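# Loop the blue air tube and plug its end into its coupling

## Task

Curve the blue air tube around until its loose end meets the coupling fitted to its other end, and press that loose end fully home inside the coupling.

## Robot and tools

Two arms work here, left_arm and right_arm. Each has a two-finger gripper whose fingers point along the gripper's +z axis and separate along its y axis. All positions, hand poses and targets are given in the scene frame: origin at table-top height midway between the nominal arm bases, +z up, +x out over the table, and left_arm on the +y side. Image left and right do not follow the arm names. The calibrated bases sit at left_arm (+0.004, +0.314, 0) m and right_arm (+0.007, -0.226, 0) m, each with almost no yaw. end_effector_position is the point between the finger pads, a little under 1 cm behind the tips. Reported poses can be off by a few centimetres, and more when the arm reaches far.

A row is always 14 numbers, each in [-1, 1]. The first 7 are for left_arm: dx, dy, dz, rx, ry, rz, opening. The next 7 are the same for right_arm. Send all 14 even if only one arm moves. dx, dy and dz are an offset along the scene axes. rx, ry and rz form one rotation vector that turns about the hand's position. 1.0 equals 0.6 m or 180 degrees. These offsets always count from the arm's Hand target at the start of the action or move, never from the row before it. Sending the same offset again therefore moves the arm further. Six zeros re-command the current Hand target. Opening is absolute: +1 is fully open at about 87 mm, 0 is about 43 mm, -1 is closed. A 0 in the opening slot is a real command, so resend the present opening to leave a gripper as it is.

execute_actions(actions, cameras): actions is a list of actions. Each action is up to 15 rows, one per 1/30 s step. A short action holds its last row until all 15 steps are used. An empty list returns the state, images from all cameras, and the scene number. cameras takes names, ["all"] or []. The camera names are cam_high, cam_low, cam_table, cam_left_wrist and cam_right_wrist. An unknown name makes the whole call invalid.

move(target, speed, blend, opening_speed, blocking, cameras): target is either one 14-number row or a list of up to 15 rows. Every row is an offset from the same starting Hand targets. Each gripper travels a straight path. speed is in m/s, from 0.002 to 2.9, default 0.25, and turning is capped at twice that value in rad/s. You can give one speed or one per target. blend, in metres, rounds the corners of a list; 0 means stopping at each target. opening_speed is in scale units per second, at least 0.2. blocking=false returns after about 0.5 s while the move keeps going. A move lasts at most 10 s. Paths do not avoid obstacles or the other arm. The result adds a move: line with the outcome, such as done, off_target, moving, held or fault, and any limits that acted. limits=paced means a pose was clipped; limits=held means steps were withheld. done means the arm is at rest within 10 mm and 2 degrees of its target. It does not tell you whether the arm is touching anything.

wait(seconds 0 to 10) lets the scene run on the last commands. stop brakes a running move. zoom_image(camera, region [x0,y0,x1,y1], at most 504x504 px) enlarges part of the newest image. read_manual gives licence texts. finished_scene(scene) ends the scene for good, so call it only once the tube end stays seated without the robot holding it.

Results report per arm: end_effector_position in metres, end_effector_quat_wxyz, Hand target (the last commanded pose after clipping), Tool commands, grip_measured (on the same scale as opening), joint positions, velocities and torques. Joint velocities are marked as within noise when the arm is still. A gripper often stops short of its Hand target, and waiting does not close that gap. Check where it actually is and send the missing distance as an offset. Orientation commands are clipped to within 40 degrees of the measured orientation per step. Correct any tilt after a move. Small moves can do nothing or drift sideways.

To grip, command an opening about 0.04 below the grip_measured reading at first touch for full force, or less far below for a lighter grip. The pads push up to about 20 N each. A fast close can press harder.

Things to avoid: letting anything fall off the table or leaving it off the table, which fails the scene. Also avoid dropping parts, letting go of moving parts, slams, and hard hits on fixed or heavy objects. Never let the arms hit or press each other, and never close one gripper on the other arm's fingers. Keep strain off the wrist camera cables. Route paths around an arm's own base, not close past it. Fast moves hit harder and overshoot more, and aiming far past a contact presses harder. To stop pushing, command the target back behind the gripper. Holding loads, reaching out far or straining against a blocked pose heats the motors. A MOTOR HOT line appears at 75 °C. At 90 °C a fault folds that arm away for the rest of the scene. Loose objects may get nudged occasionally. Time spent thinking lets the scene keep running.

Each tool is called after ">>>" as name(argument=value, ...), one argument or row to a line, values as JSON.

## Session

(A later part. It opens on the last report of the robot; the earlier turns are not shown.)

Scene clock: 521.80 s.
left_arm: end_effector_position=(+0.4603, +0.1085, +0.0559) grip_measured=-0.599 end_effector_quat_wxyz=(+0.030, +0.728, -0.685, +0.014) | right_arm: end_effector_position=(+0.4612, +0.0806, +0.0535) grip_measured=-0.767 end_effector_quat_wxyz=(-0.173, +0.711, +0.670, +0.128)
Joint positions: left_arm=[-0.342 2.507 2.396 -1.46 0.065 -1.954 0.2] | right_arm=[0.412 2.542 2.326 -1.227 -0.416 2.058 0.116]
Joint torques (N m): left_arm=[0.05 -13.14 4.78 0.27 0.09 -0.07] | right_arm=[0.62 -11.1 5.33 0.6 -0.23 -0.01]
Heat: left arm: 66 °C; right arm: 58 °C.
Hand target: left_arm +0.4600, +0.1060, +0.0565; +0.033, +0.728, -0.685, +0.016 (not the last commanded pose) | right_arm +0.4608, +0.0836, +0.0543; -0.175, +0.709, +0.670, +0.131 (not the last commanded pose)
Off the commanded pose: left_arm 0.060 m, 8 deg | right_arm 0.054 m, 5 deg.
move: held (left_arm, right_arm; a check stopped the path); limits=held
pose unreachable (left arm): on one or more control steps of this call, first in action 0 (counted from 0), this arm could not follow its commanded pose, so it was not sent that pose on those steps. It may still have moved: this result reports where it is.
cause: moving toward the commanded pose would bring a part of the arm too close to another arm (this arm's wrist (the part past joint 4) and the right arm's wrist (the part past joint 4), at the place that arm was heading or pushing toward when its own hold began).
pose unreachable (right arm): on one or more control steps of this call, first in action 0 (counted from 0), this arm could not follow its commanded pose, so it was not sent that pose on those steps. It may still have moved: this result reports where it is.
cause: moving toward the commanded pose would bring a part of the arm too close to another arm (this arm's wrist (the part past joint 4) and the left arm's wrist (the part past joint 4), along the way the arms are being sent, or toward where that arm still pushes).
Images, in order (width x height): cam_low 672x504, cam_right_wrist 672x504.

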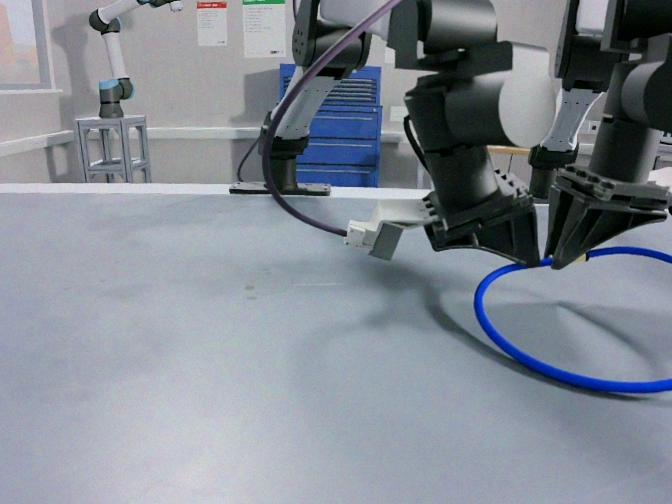

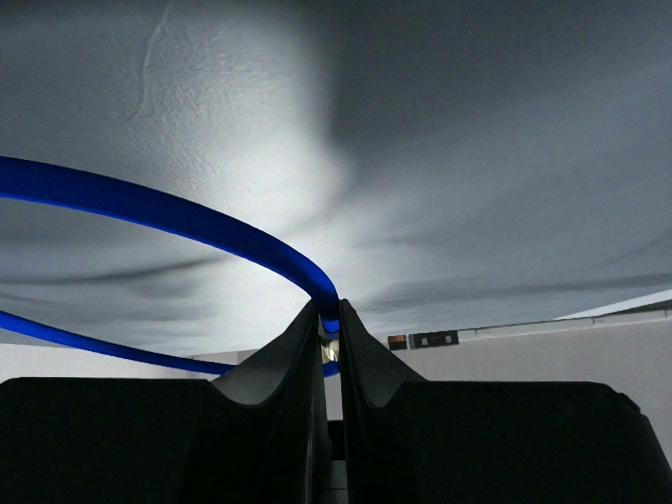

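>>> move(
  target=[
    [0,0.002,0,0,0,0,-1,0,-0.002,0,0,0,0,-0.4],
    [0,0.002,0,0,0,0,-1,0,-0.035,-0.004,0.03,0,0,-0.4],
    [0,0.002,0,0,0,0,-1,0,-0.035,-0.004,0.03,0,0,-1],
  ],
  cameras=["cam_low","cam_right_wrist","cam_left_wrist","cam_table"],
  speed=0.06,
)

>>> zoom_image(
  camera="cam_low",
  region=[480, 220, 620, 300],
)

>>> zoom_image(
  camera="cam_left_wrist",
  region=[280, 250, 380, 390],
)

Scene clock: 529.57 s.
left_arm: end_effector_position=(+0.4569, +0.1051, +0.0540) grip_measured=-0.599 end_effector_quat_wxyz=(+0.036, +0.725, -0.688, +0.012) | right_arm: end_effector_position=(+0.4590, +0.0739, +0.0402) grip_measured=-0.755 end_effector_quat_wxyz=(-0.223, +0.692, +0.667, +0.163)
Joint positions: left_arm=[-0.347 2.507 2.386 -1.459 0.076 -1.95 0.201] | right_arm=[0.367 2.505 2.146 -1.076 -0.544 2.001 0.122]
Joint torques (N m): left_arm=[0.69 -13.45 5.16 0.28 -0.06 -0.06] | right_arm=[-1.28 -13.86 4.22 0.36 0 0.01]
Heat: left arm: 65 °C; right arm: 59 °C.
Hand target: left_arm +0.4600, +0.1072, +0.0565; +0.033, +0.728, -0.685, +0.016 | right_arm +0.4609, +0.0625, +0.0520; -0.209, +0.700, +0.663, +0.163
Off the commanded pose: left_arm 0.004 m, 1 deg | right_arm 0.016 m, 2 deg.
move: off_target (right_arm); target 3's new opening was sent with right_arm's hand 0.017 m and 2 deg from that target
Images, in order (width x height): cam_low 672x504, cam_table 672x504, cam_left_wrist 672x504, cam_right_wrist 672x504.

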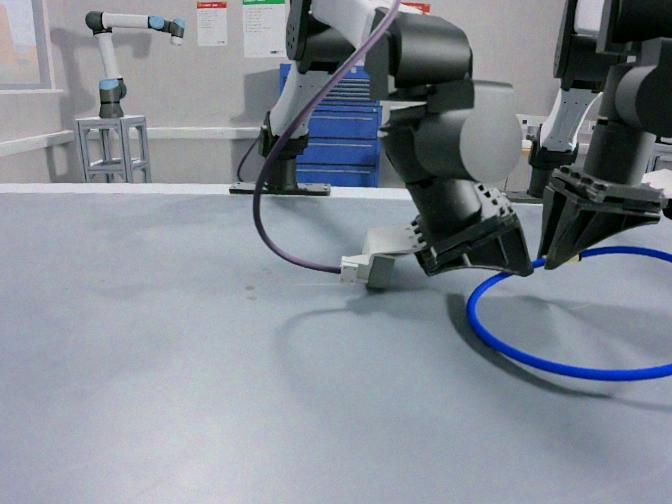

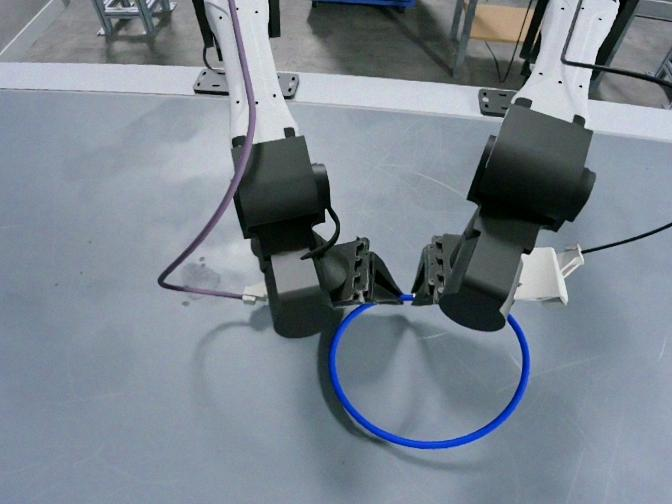

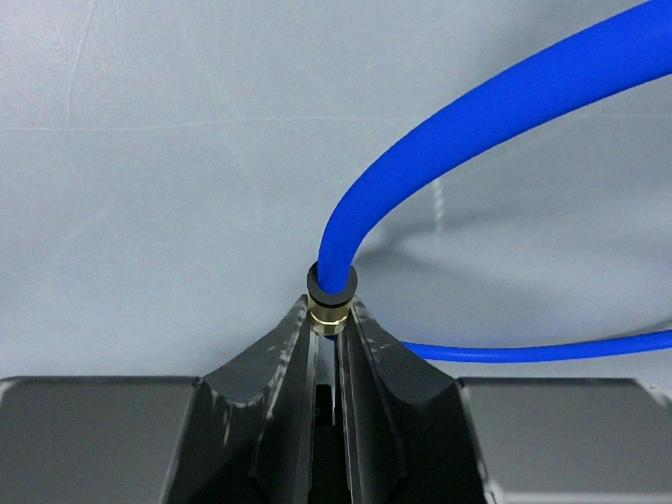

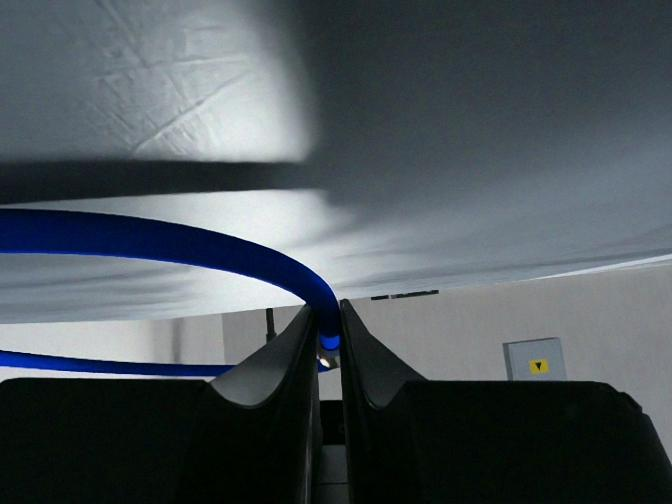

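Scaled by 3.600 from the camera's 672x504 image, which has a finer 960x720 frame.

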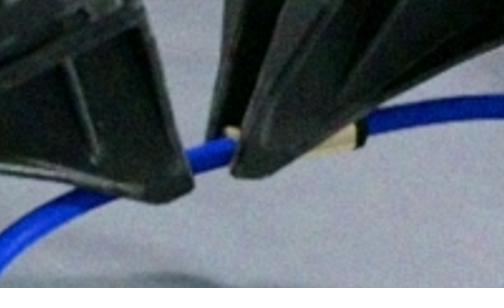

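Scaled by 3.600 from the camera's 672x504 image, which has a finer 960x720 frame.

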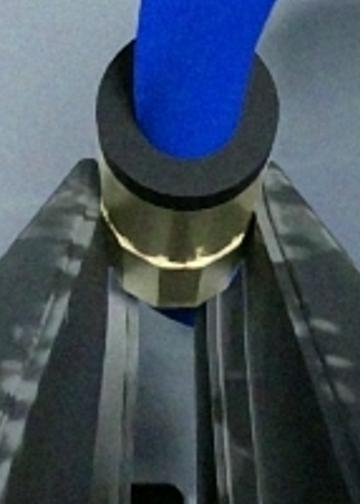

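>>> move(
  target=[
    [0,-0.05,0.0,0,0,0,-1,0,0.065,0.008,0,0,0,-1],
  ],
  cameras=["cam_low"],
  speed=0.06,
)

>>> zoom_image(
  camera="cam_low",
  region=[480, 220, 620, 300],
)

Scene clock: 535.77 s.
left_arm: end_effector_position=(+0.4588, +0.1002, +0.0542) grip_measured=-0.599 end_effector_quat_wxyz=(+0.018, +0.729, -0.684, -0.004) | right_arm: end_effector_position=(+0.4592, +0.0769, +0.0440) grip_measured=-0.755 end_effector_quat_wxyz=(-0.192, +0.708, +0.665, +0.139)
Joint positions: left_arm=[-0.371 2.567 2.509 -1.535 0.031 -1.987 0.201] | right_arm=[0.394 2.513 2.215 -1.142 -0.462 2.048 0.122]
Joint torques (N m): left_arm=[-2.48 -12.04 6.86 0.38 0.48 -0.28] | right_arm=[3.26 -10.29 8.65 0.76 -0.61 0.39]
Heat: left arm: 65 °C; right arm: 62 °C.
Hand target: left_arm +0.4600, +0.0772, +0.0564; +0.033, +0.728, -0.685, +0.016 | right_arm +0.4608, +0.1016, +0.0568; -0.209, +0.700, +0.663, +0.163
Off the commanded pose: left_arm 0.023 m, 3 deg | right_arm 0.028 m, 3 deg.
move: off_target (left_arm, right_arm)
Images, in order (width x height): cam_low 672x504.

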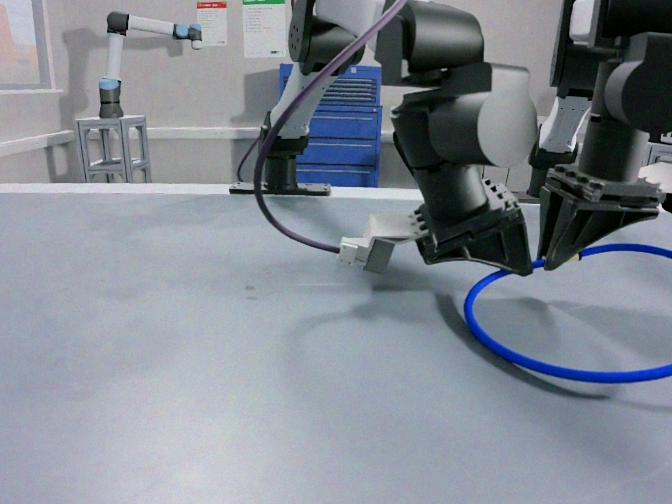

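Scaled by 3.600 from the camera's 672x504 image, which has a finer 960x720 frame.

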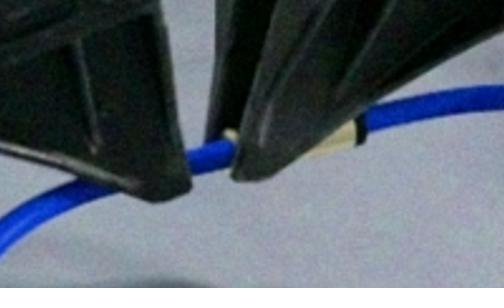

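>>> move(
  target=[
    [0,-0.03,0.0,0,0,0,-1,0,0.03,0.004,0,0,0,-1],
  ],
  cameras=["cam_low"],
  speed=0.06,
)

>>> zoom_image(
  camera="cam_low",
  region=[480, 220, 620, 300],
)

Scene clock: 540.97 s.
left_arm: end_effector_position=(+0.4598, +0.1023, +0.0534) grip_measured=-0.599 end_effector_quat_wxyz=(+0.007, +0.730, -0.683, -0.012) | right_arm: end_effector_position=(+0.4603, +0.0769, +0.0426) grip_measured=-0.755 end_effector_quat_wxyz=(-0.184, +0.711, +0.666, +0.132)
Joint positions: left_arm=[-0.377 2.584 2.542 -1.558 0.003 -1.995 0.201] | right_arm=[0.399 2.526 2.245 -1.164 -0.441 2.052 0.122]
Joint torques (N m): left_arm=[0.13 -13.33 4.82 0.23 0.05 -0.06] | right_arm=[0.25 -10.97 5.27 0.55 -0.24 0.03]
Heat: left arm: 63 °C; right arm: 61 °C.
Hand target: left_arm +0.4595, +0.0998, +0.0538; +0.010, +0.731, -0.682, -0.010 (not the last commanded pose) | right_arm +0.4601, +0.0781, +0.0434; -0.187, +0.711, +0.664, +0.134 (not the last commanded pose)
Off the commanded pose: left_arm 0.043 m, 4 deg | right_arm 0.046 m, 5 deg.
move: held (left_arm, right_arm; a check stopped the path); limits=held
pose unreachable (left arm): on one or more control steps of this call, first in action 0 (counted from 0), this arm could not follow its commanded pose, so it was not sent that pose on those steps. It may still have moved: this result reports where it is.
cause: moving toward the commanded pose would bring a part of the arm too close to another arm (this arm's wrist (the part past joint 4) and the right arm's wrist (the part past joint 4), along the way the arms are being sent, or toward where that arm still pushes).
pose unreachable (right arm): on one or more control steps of this call, first in action 0 (counted from 0), this arm could not follow its commanded pose, so it was not sent that pose on those steps. It may still have moved: this result reports where it is.
cause: moving toward the commanded pose would bring a part of the arm too close to another arm (this arm's wrist (the part past joint 4) and the left arm's wrist (the part past joint 4), along the way the arms are being sent, or toward where that arm still pushes).
Images, in order (width x height): cam_low 672x504.

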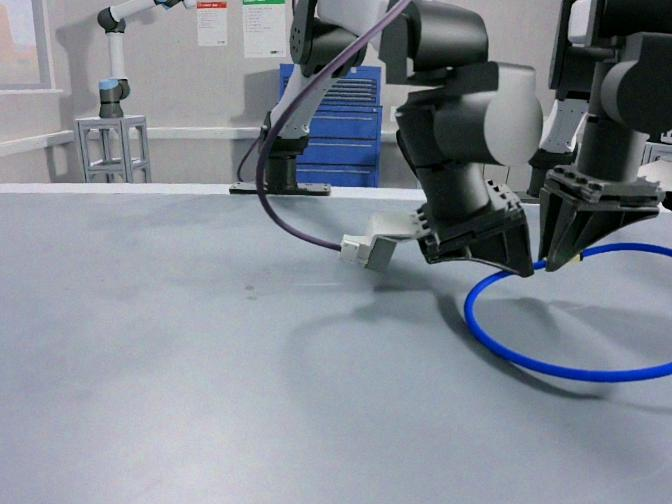

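Scaled by 3.600 from the camera's 672x504 image, which has a finer 960x720 frame.

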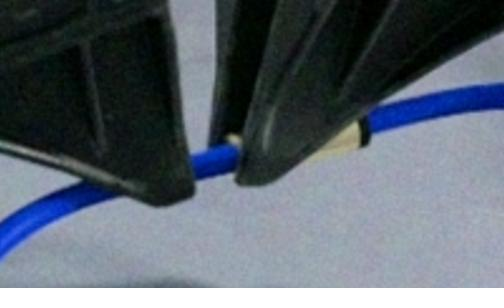

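>>> move(
  target=[
    [0,0,0.02,-0.04,0,0,-1,0,0,0.02,0,0,0,-1],
    [0,0,0.02,-0.04,0,0,-1,0,-0.002,0.02,0,0,0,-0.4],
    [0,0,0.02,-0.04,0,0,-1,0,-0.04,0.008,0,0,0,-0.4],
    [0,0.0,0.02,-0.04,0,0,-1,0,-0.04,0.008,0,0,0,-1],
  ],
  cameras=["cam_low","cam_right_wrist"],
  speed=0.06,
)

>>> zoom_image(
  camera="cam_low",
  region=[480, 200, 620, 300],
)

Scene clock: 552.10 s.
left_arm: end_effector_position=(+0.4558, +0.0991, +0.0444) grip_measured=-0.599 end_effector_quat_wxyz=(+0.062, +0.726, -0.685, +0.012) | right_arm: end_effector_position=(+0.4583, +0.0617, +0.0329) grip_measured=-0.755 end_effector_quat_wxyz=(-0.199, +0.707, +0.667, +0.128)
Joint positions: left_arm=[-0.342 2.542 2.403 -1.462 0.123 -1.95 0.201] | right_arm=[0.365 2.525 2.197 -1.155 -0.47 2.003 0.123]
Joint torques (N m): left_arm=[0.76 -17.28 4.97 0.17 0.09 -0.08] | right_arm=[-0.77 -14.11 4.3 0.35 -0.03 0.01]
Heat: left arm: 65 °C; right arm: 65 °C.
Hand target: left_arm +0.4595, +0.0998, +0.0657; +0.056, +0.729, -0.681, +0.033 | right_arm +0.4601, +0.0541, +0.0483; -0.187, +0.711, +0.664, +0.134
Off the commanded pose: left_arm 0.022 m, 3 deg | right_arm 0.017 m, 2 deg.
move: off_target (left_arm, right_arm); target 2's new opening was sent with right_arm's hand 0.017 m and 2 deg from that target; target 4's new opening was sent with right_arm's hand 0.017 m and 1 deg from that target
Images, in order (width x height): cam_low 672x504, cam_right_wrist 672x504.

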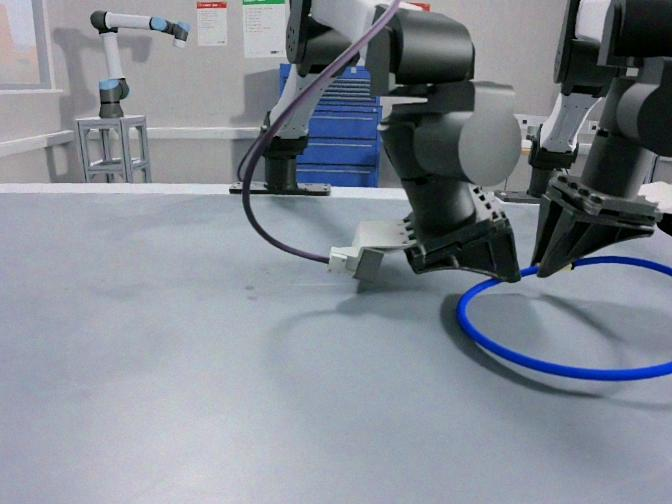

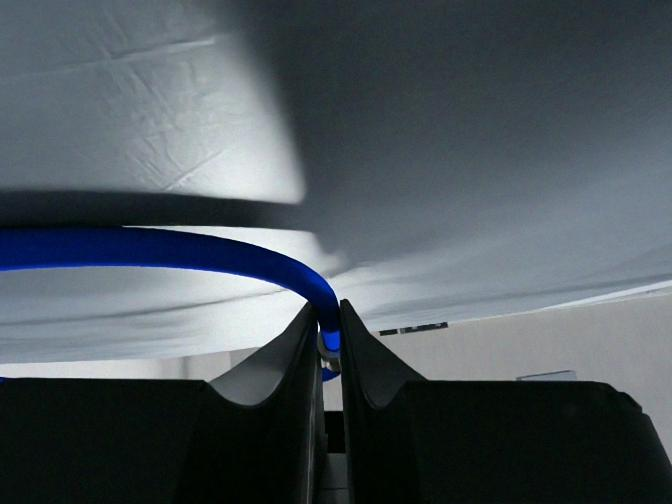

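Scaled by 3.600 from the camera's 672x504 image, which has a finer 960x720 frame.

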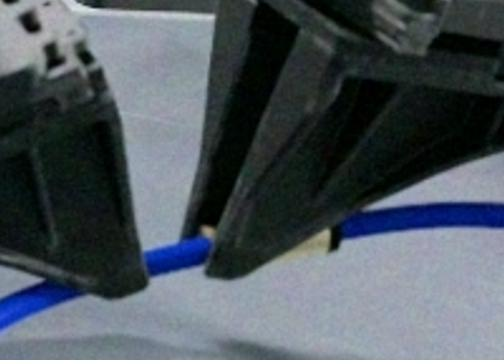

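>>> move(
  target=[
    [0,-0.055,0.0,0,0,0,-1,0,0.065,0.0,0.02,0,0,-1],
  ],
  cameras=["cam_low"],
  speed=0.06,
)

>>> zoom_image(
  camera="cam_low",
  region=[480, 200, 620, 300],
)

Scene clock: 556.20 s.
left_arm: end_effector_position=(+0.4561, +0.0989, +0.0500) grip_measured=-0.599 end_effector_quat_wxyz=(+0.032, +0.734, -0.679, -0.009) | right_arm: end_effector_position=(+0.4570, +0.0704, +0.0351) grip_measured=-0.755 end_effector_quat_wxyz=(-0.208, +0.711, +0.659, +0.131)
Joint positions: left_arm=[-0.368 2.578 2.51 -1.544 0.053 -1.997 0.201] | right_arm=[0.378 2.525 2.197 -1.145 -0.487 2.037 0.123]
Joint torques (N m): left_arm=[-2.81 -13.59 7.79 0.35 0.88 -0.24] | right_arm=[3.63 -11.34 7.58 0.79 -0.38 0.43]
Heat: left arm: 68 °C; right arm: 66 °C.
Hand target: left_arm +0.4595, +0.0668, +0.0657; +0.056, +0.729, -0.681, +0.033 | right_arm +0.4600, +0.0932, +0.0483; -0.209, +0.705, +0.660, +0.155
Off the commanded pose: left_arm 0.036 m, 6 deg | right_arm 0.026 m, 3 deg.
move: off_target (left_arm, right_arm)
Images, in order (width x height): cam_low 672x504.

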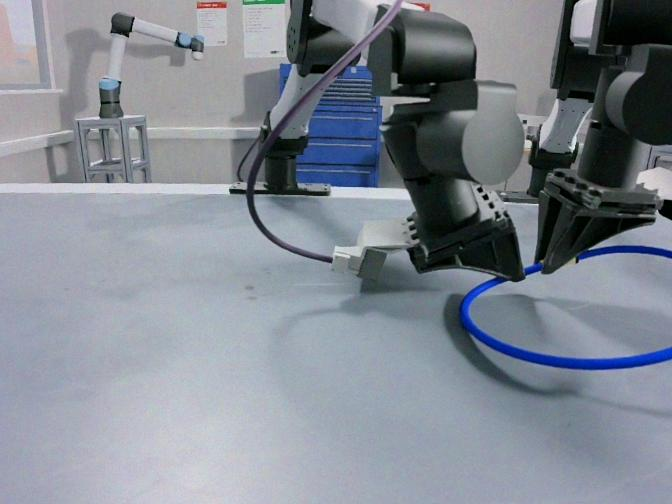

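Scaled by 3.600 from the camera's 672x504 image, which has a finer 960x720 frame.

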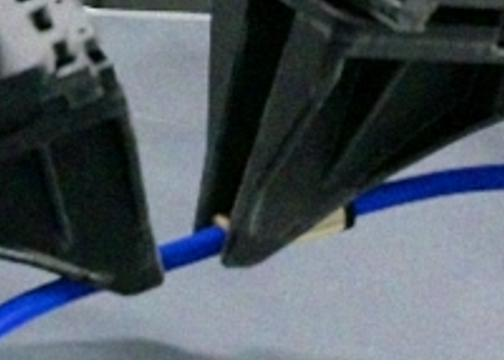

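>>> move(
  target=[
    [0,-0.03,0.0,0,0,0,-1,0,0.04,0.008,0.02,0,0,-1],
  ],
  cameras=["cam_low"],
  speed=0.06,
)

>>> zoom_image(
  camera="cam_low",
  region=[480, 200, 620, 300],
)

Scene clock: 560.77 s.
left_arm: end_effector_position=(+0.4598, +0.1003, +0.0548) grip_measured=-0.599 end_effector_quat_wxyz=(+0.012, +0.741, -0.671, -0.018) | right_arm: end_effector_position=(+0.4614, +0.0744, +0.0409) grip_measured=-0.755 end_effector_quat_wxyz=(-0.205, +0.714, +0.655, +0.139)
Joint positions: left_arm=[-0.38 2.622 2.621 -1.612 0.008 -2.03 0.201] | right_arm=[0.383 2.525 2.217 -1.141 -0.486 2.058 0.123]
Joint torques (N m): left_arm=[-4.82 -12.85 7.43 0.56 1.34 -0.22] | right_arm=[5.71 -9.61 8.57 1.05 -0.9 0.43]
Heat: left arm: 67 °C; right arm: 66 °C.
Hand target: left_arm +0.4595, +0.0488, +0.0658; +0.056, +0.729, -0.681, +0.033 | right_arm +0.4600, +0.1171, +0.0530; -0.231, +0.698, +0.655, +0.175
Off the commanded pose: left_arm 0.053 m, 8 deg | right_arm 0.045 m, 5 deg.
joint read past its limit (left arm) — joint 4 (wrist pitch), lower limit.
joint sent to its limit (right arm) — joint 6 (wrist roll), upper limit. The joint targets are off in position, not in orientation.
move: off_target (left_arm, right_arm)
Images, in order (width x height): cam_low 672x504.

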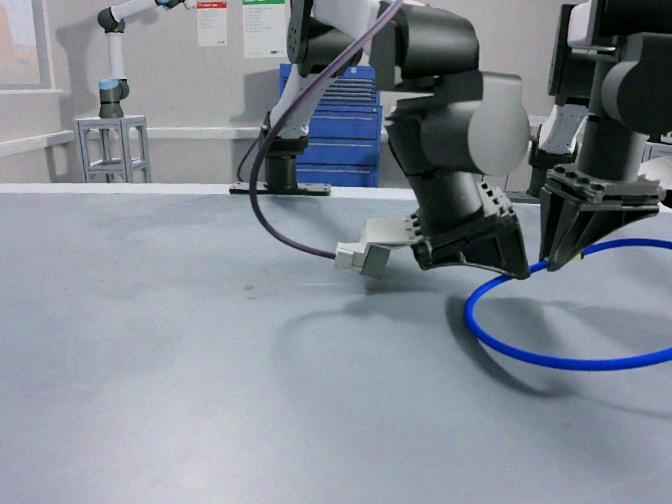

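Scaled by 3.600 from the camera's 672x504 image, which has a finer 960x720 frame.

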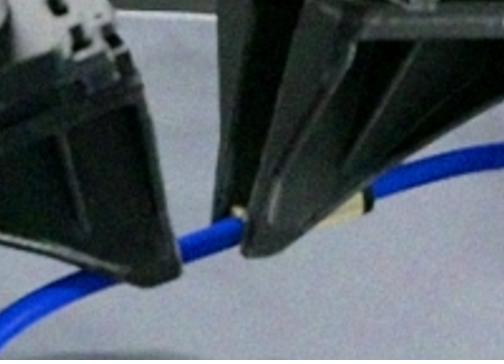

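>>> move(
  target=[
    [0,0.05,0,-0.0,0,0,-1,0,-0.042,0.0,0.0,0,0,-1],
    [0,0.05,-0.022,0,0,0,-1,0,-0.042,-0.017,0.0,0,0,-1],
    [0,0.05,-0.022,0,0,0,-0.1,0,-0.042,-0.017,0.0,0,0,-0.3],
  ],
  cameras=["cam_low","cam_left_wrist"],
  speed=0.08,
  opening_speed=0.8,
)

Scene clock: 567.17 s.
left_arm: end_effector_position=(+0.4524, +0.0838, +0.0341) grip_measured=-0.100 end_effector_quat_wxyz=(+0.065, +0.728, -0.682, +0.004) | right_arm: end_effector_position=(+0.4624, +0.0787, +0.0317) grip_measured=-0.300 end_effector_quat_wxyz=(-0.217, +0.715, +0.647, +0.149)
Joint positions: left_arm=[-0.375 2.577 2.43 -1.466 0.124 -1.989 0.45] | right_arm=[0.383 2.524 2.162 -1.07 -0.515 2.079 0.35]
Joint torques (N m): left_arm=[0.13 -17.07 4.49 0.41 0.09 -0.09] | right_arm=[1.43 -12.31 3.74 0.95 -0.66 -0.15]
Heat: left arm: 68 °C; right arm: 66 °C.
Hand target: left_arm +0.4596, +0.0789, +0.0526; +0.056, +0.729, -0.681, +0.033 | right_arm +0.4600, +0.0919, +0.0427; -0.231, +0.698, +0.655, +0.175
Off the commanded pose: left_arm 0.020 m, 3 deg | right_arm 0.017 m, 4 deg.
move: off_target (left_arm, right_arm); target 3's new opening was sent with left_arm's hand 0.029 m and 6 deg from that target
Images, in order (width x height): cam_low 672x504, cam_left_wrist 672x504.

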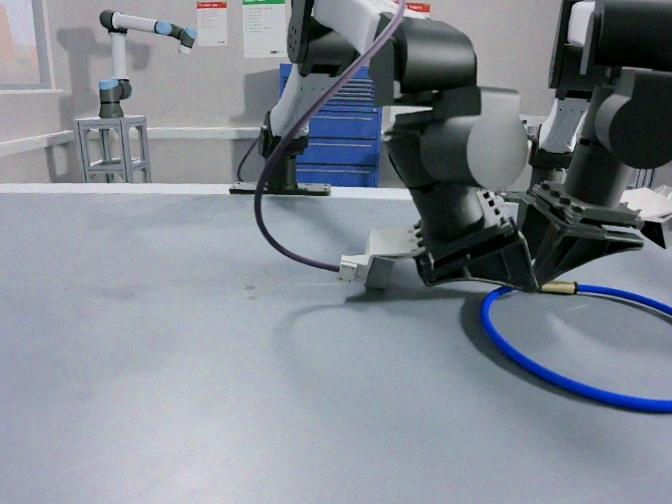

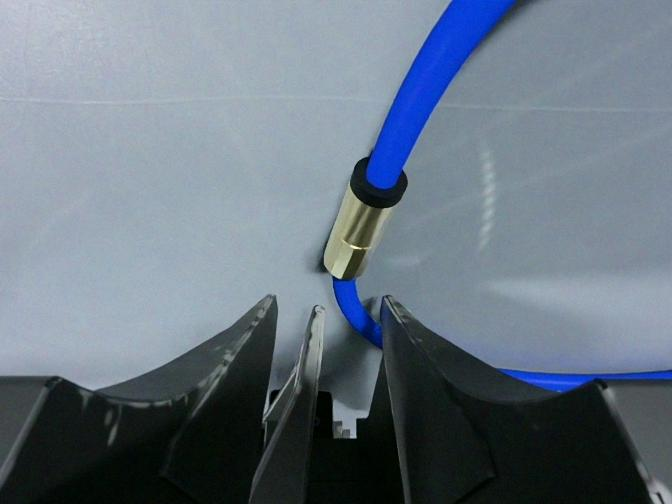

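>>> move(
  target=[
    [0,0.03,0.12,0,0,0,-0.1,0,-0.06,0.1,0,0,0,-0.3],
    [0,0.15,0.14,0,0,0,-0.1,0,-0.15,0.14,0,0,0,-0.3],
  ],
  cameras=["cam_low","cam_table"],
  speed=0.12,
  blend=0.02,
)

>>> zoom_image(
  camera="cam_low",
  region=[480, 240, 620, 320],
)

Scene clock: 574.97 s.
left_arm: end_effector_position=(+0.4639, +0.1712, +0.1184) grip_measured=-0.100 end_effector_quat_wxyz=(+0.044, +0.738, -0.672, +0.049) | right_arm: end_effector_position=(+0.4570, +0.0008, +0.0951) grip_measured=-0.300 end_effector_quat_wxyz=(-0.242, +0.709, +0.646, +0.144)
Joint positions: left_arm=[-0.191 2.407 2.45 -1.578 0.127 -1.839 0.45] | right_arm=[0.219 2.44 2.244 -1.371 -0.571 1.874 0.35]
Joint torques (N m): left_arm=[0.03 -16.18 4.42 0.28 0.15 0.13] | right_arm=[-0.08 -14.12 7.65 0.21 -0.36 -0.18]
Heat: left arm: 70 °C; right arm: 66 °C.
Hand target: left_arm +0.4596, +0.1688, +0.1365; +0.056, +0.729, -0.681, +0.033 | right_arm +0.4600, +0.0019, +0.1268; -0.231, +0.698, +0.655, +0.175
Off the commanded pose: left_arm 0.019 m, 3 deg | right_arm 0.032 m, 4 deg.
joint sent to its limit (left arm) — joint 4 (wrist pitch), lower limit. The joint targets are off in orientation, not in position.
move: off_target (left_arm, right_arm)
Images, in order (width x height): cam_low 672x504, cam_table 672x504.

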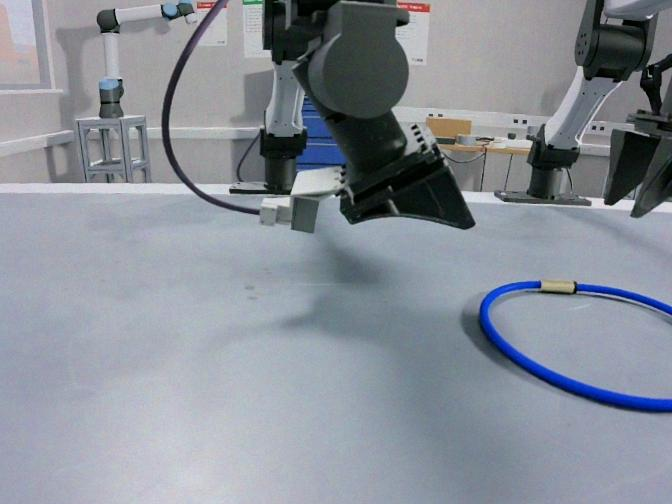

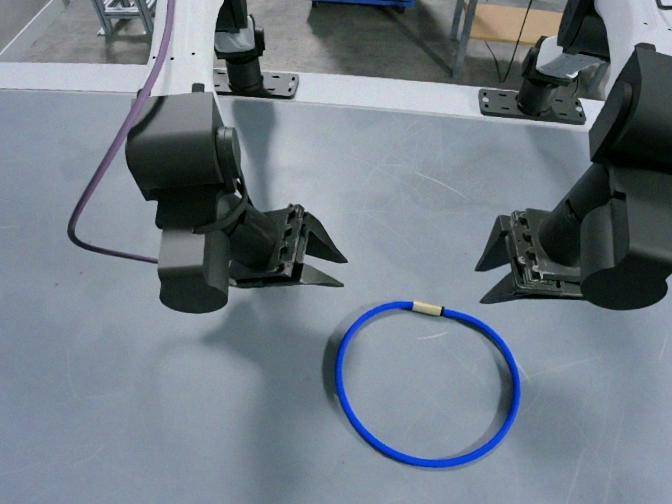

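Scaled by 3.600 from the camera's 672x504 image, which has a finer 960x720 frame.

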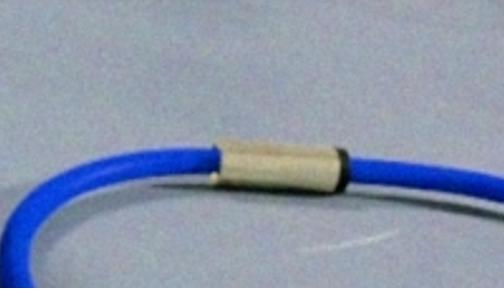

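Beautiful; done.

>>> finished_scene(
  scene=1,
)

The scene is finished: the task was done.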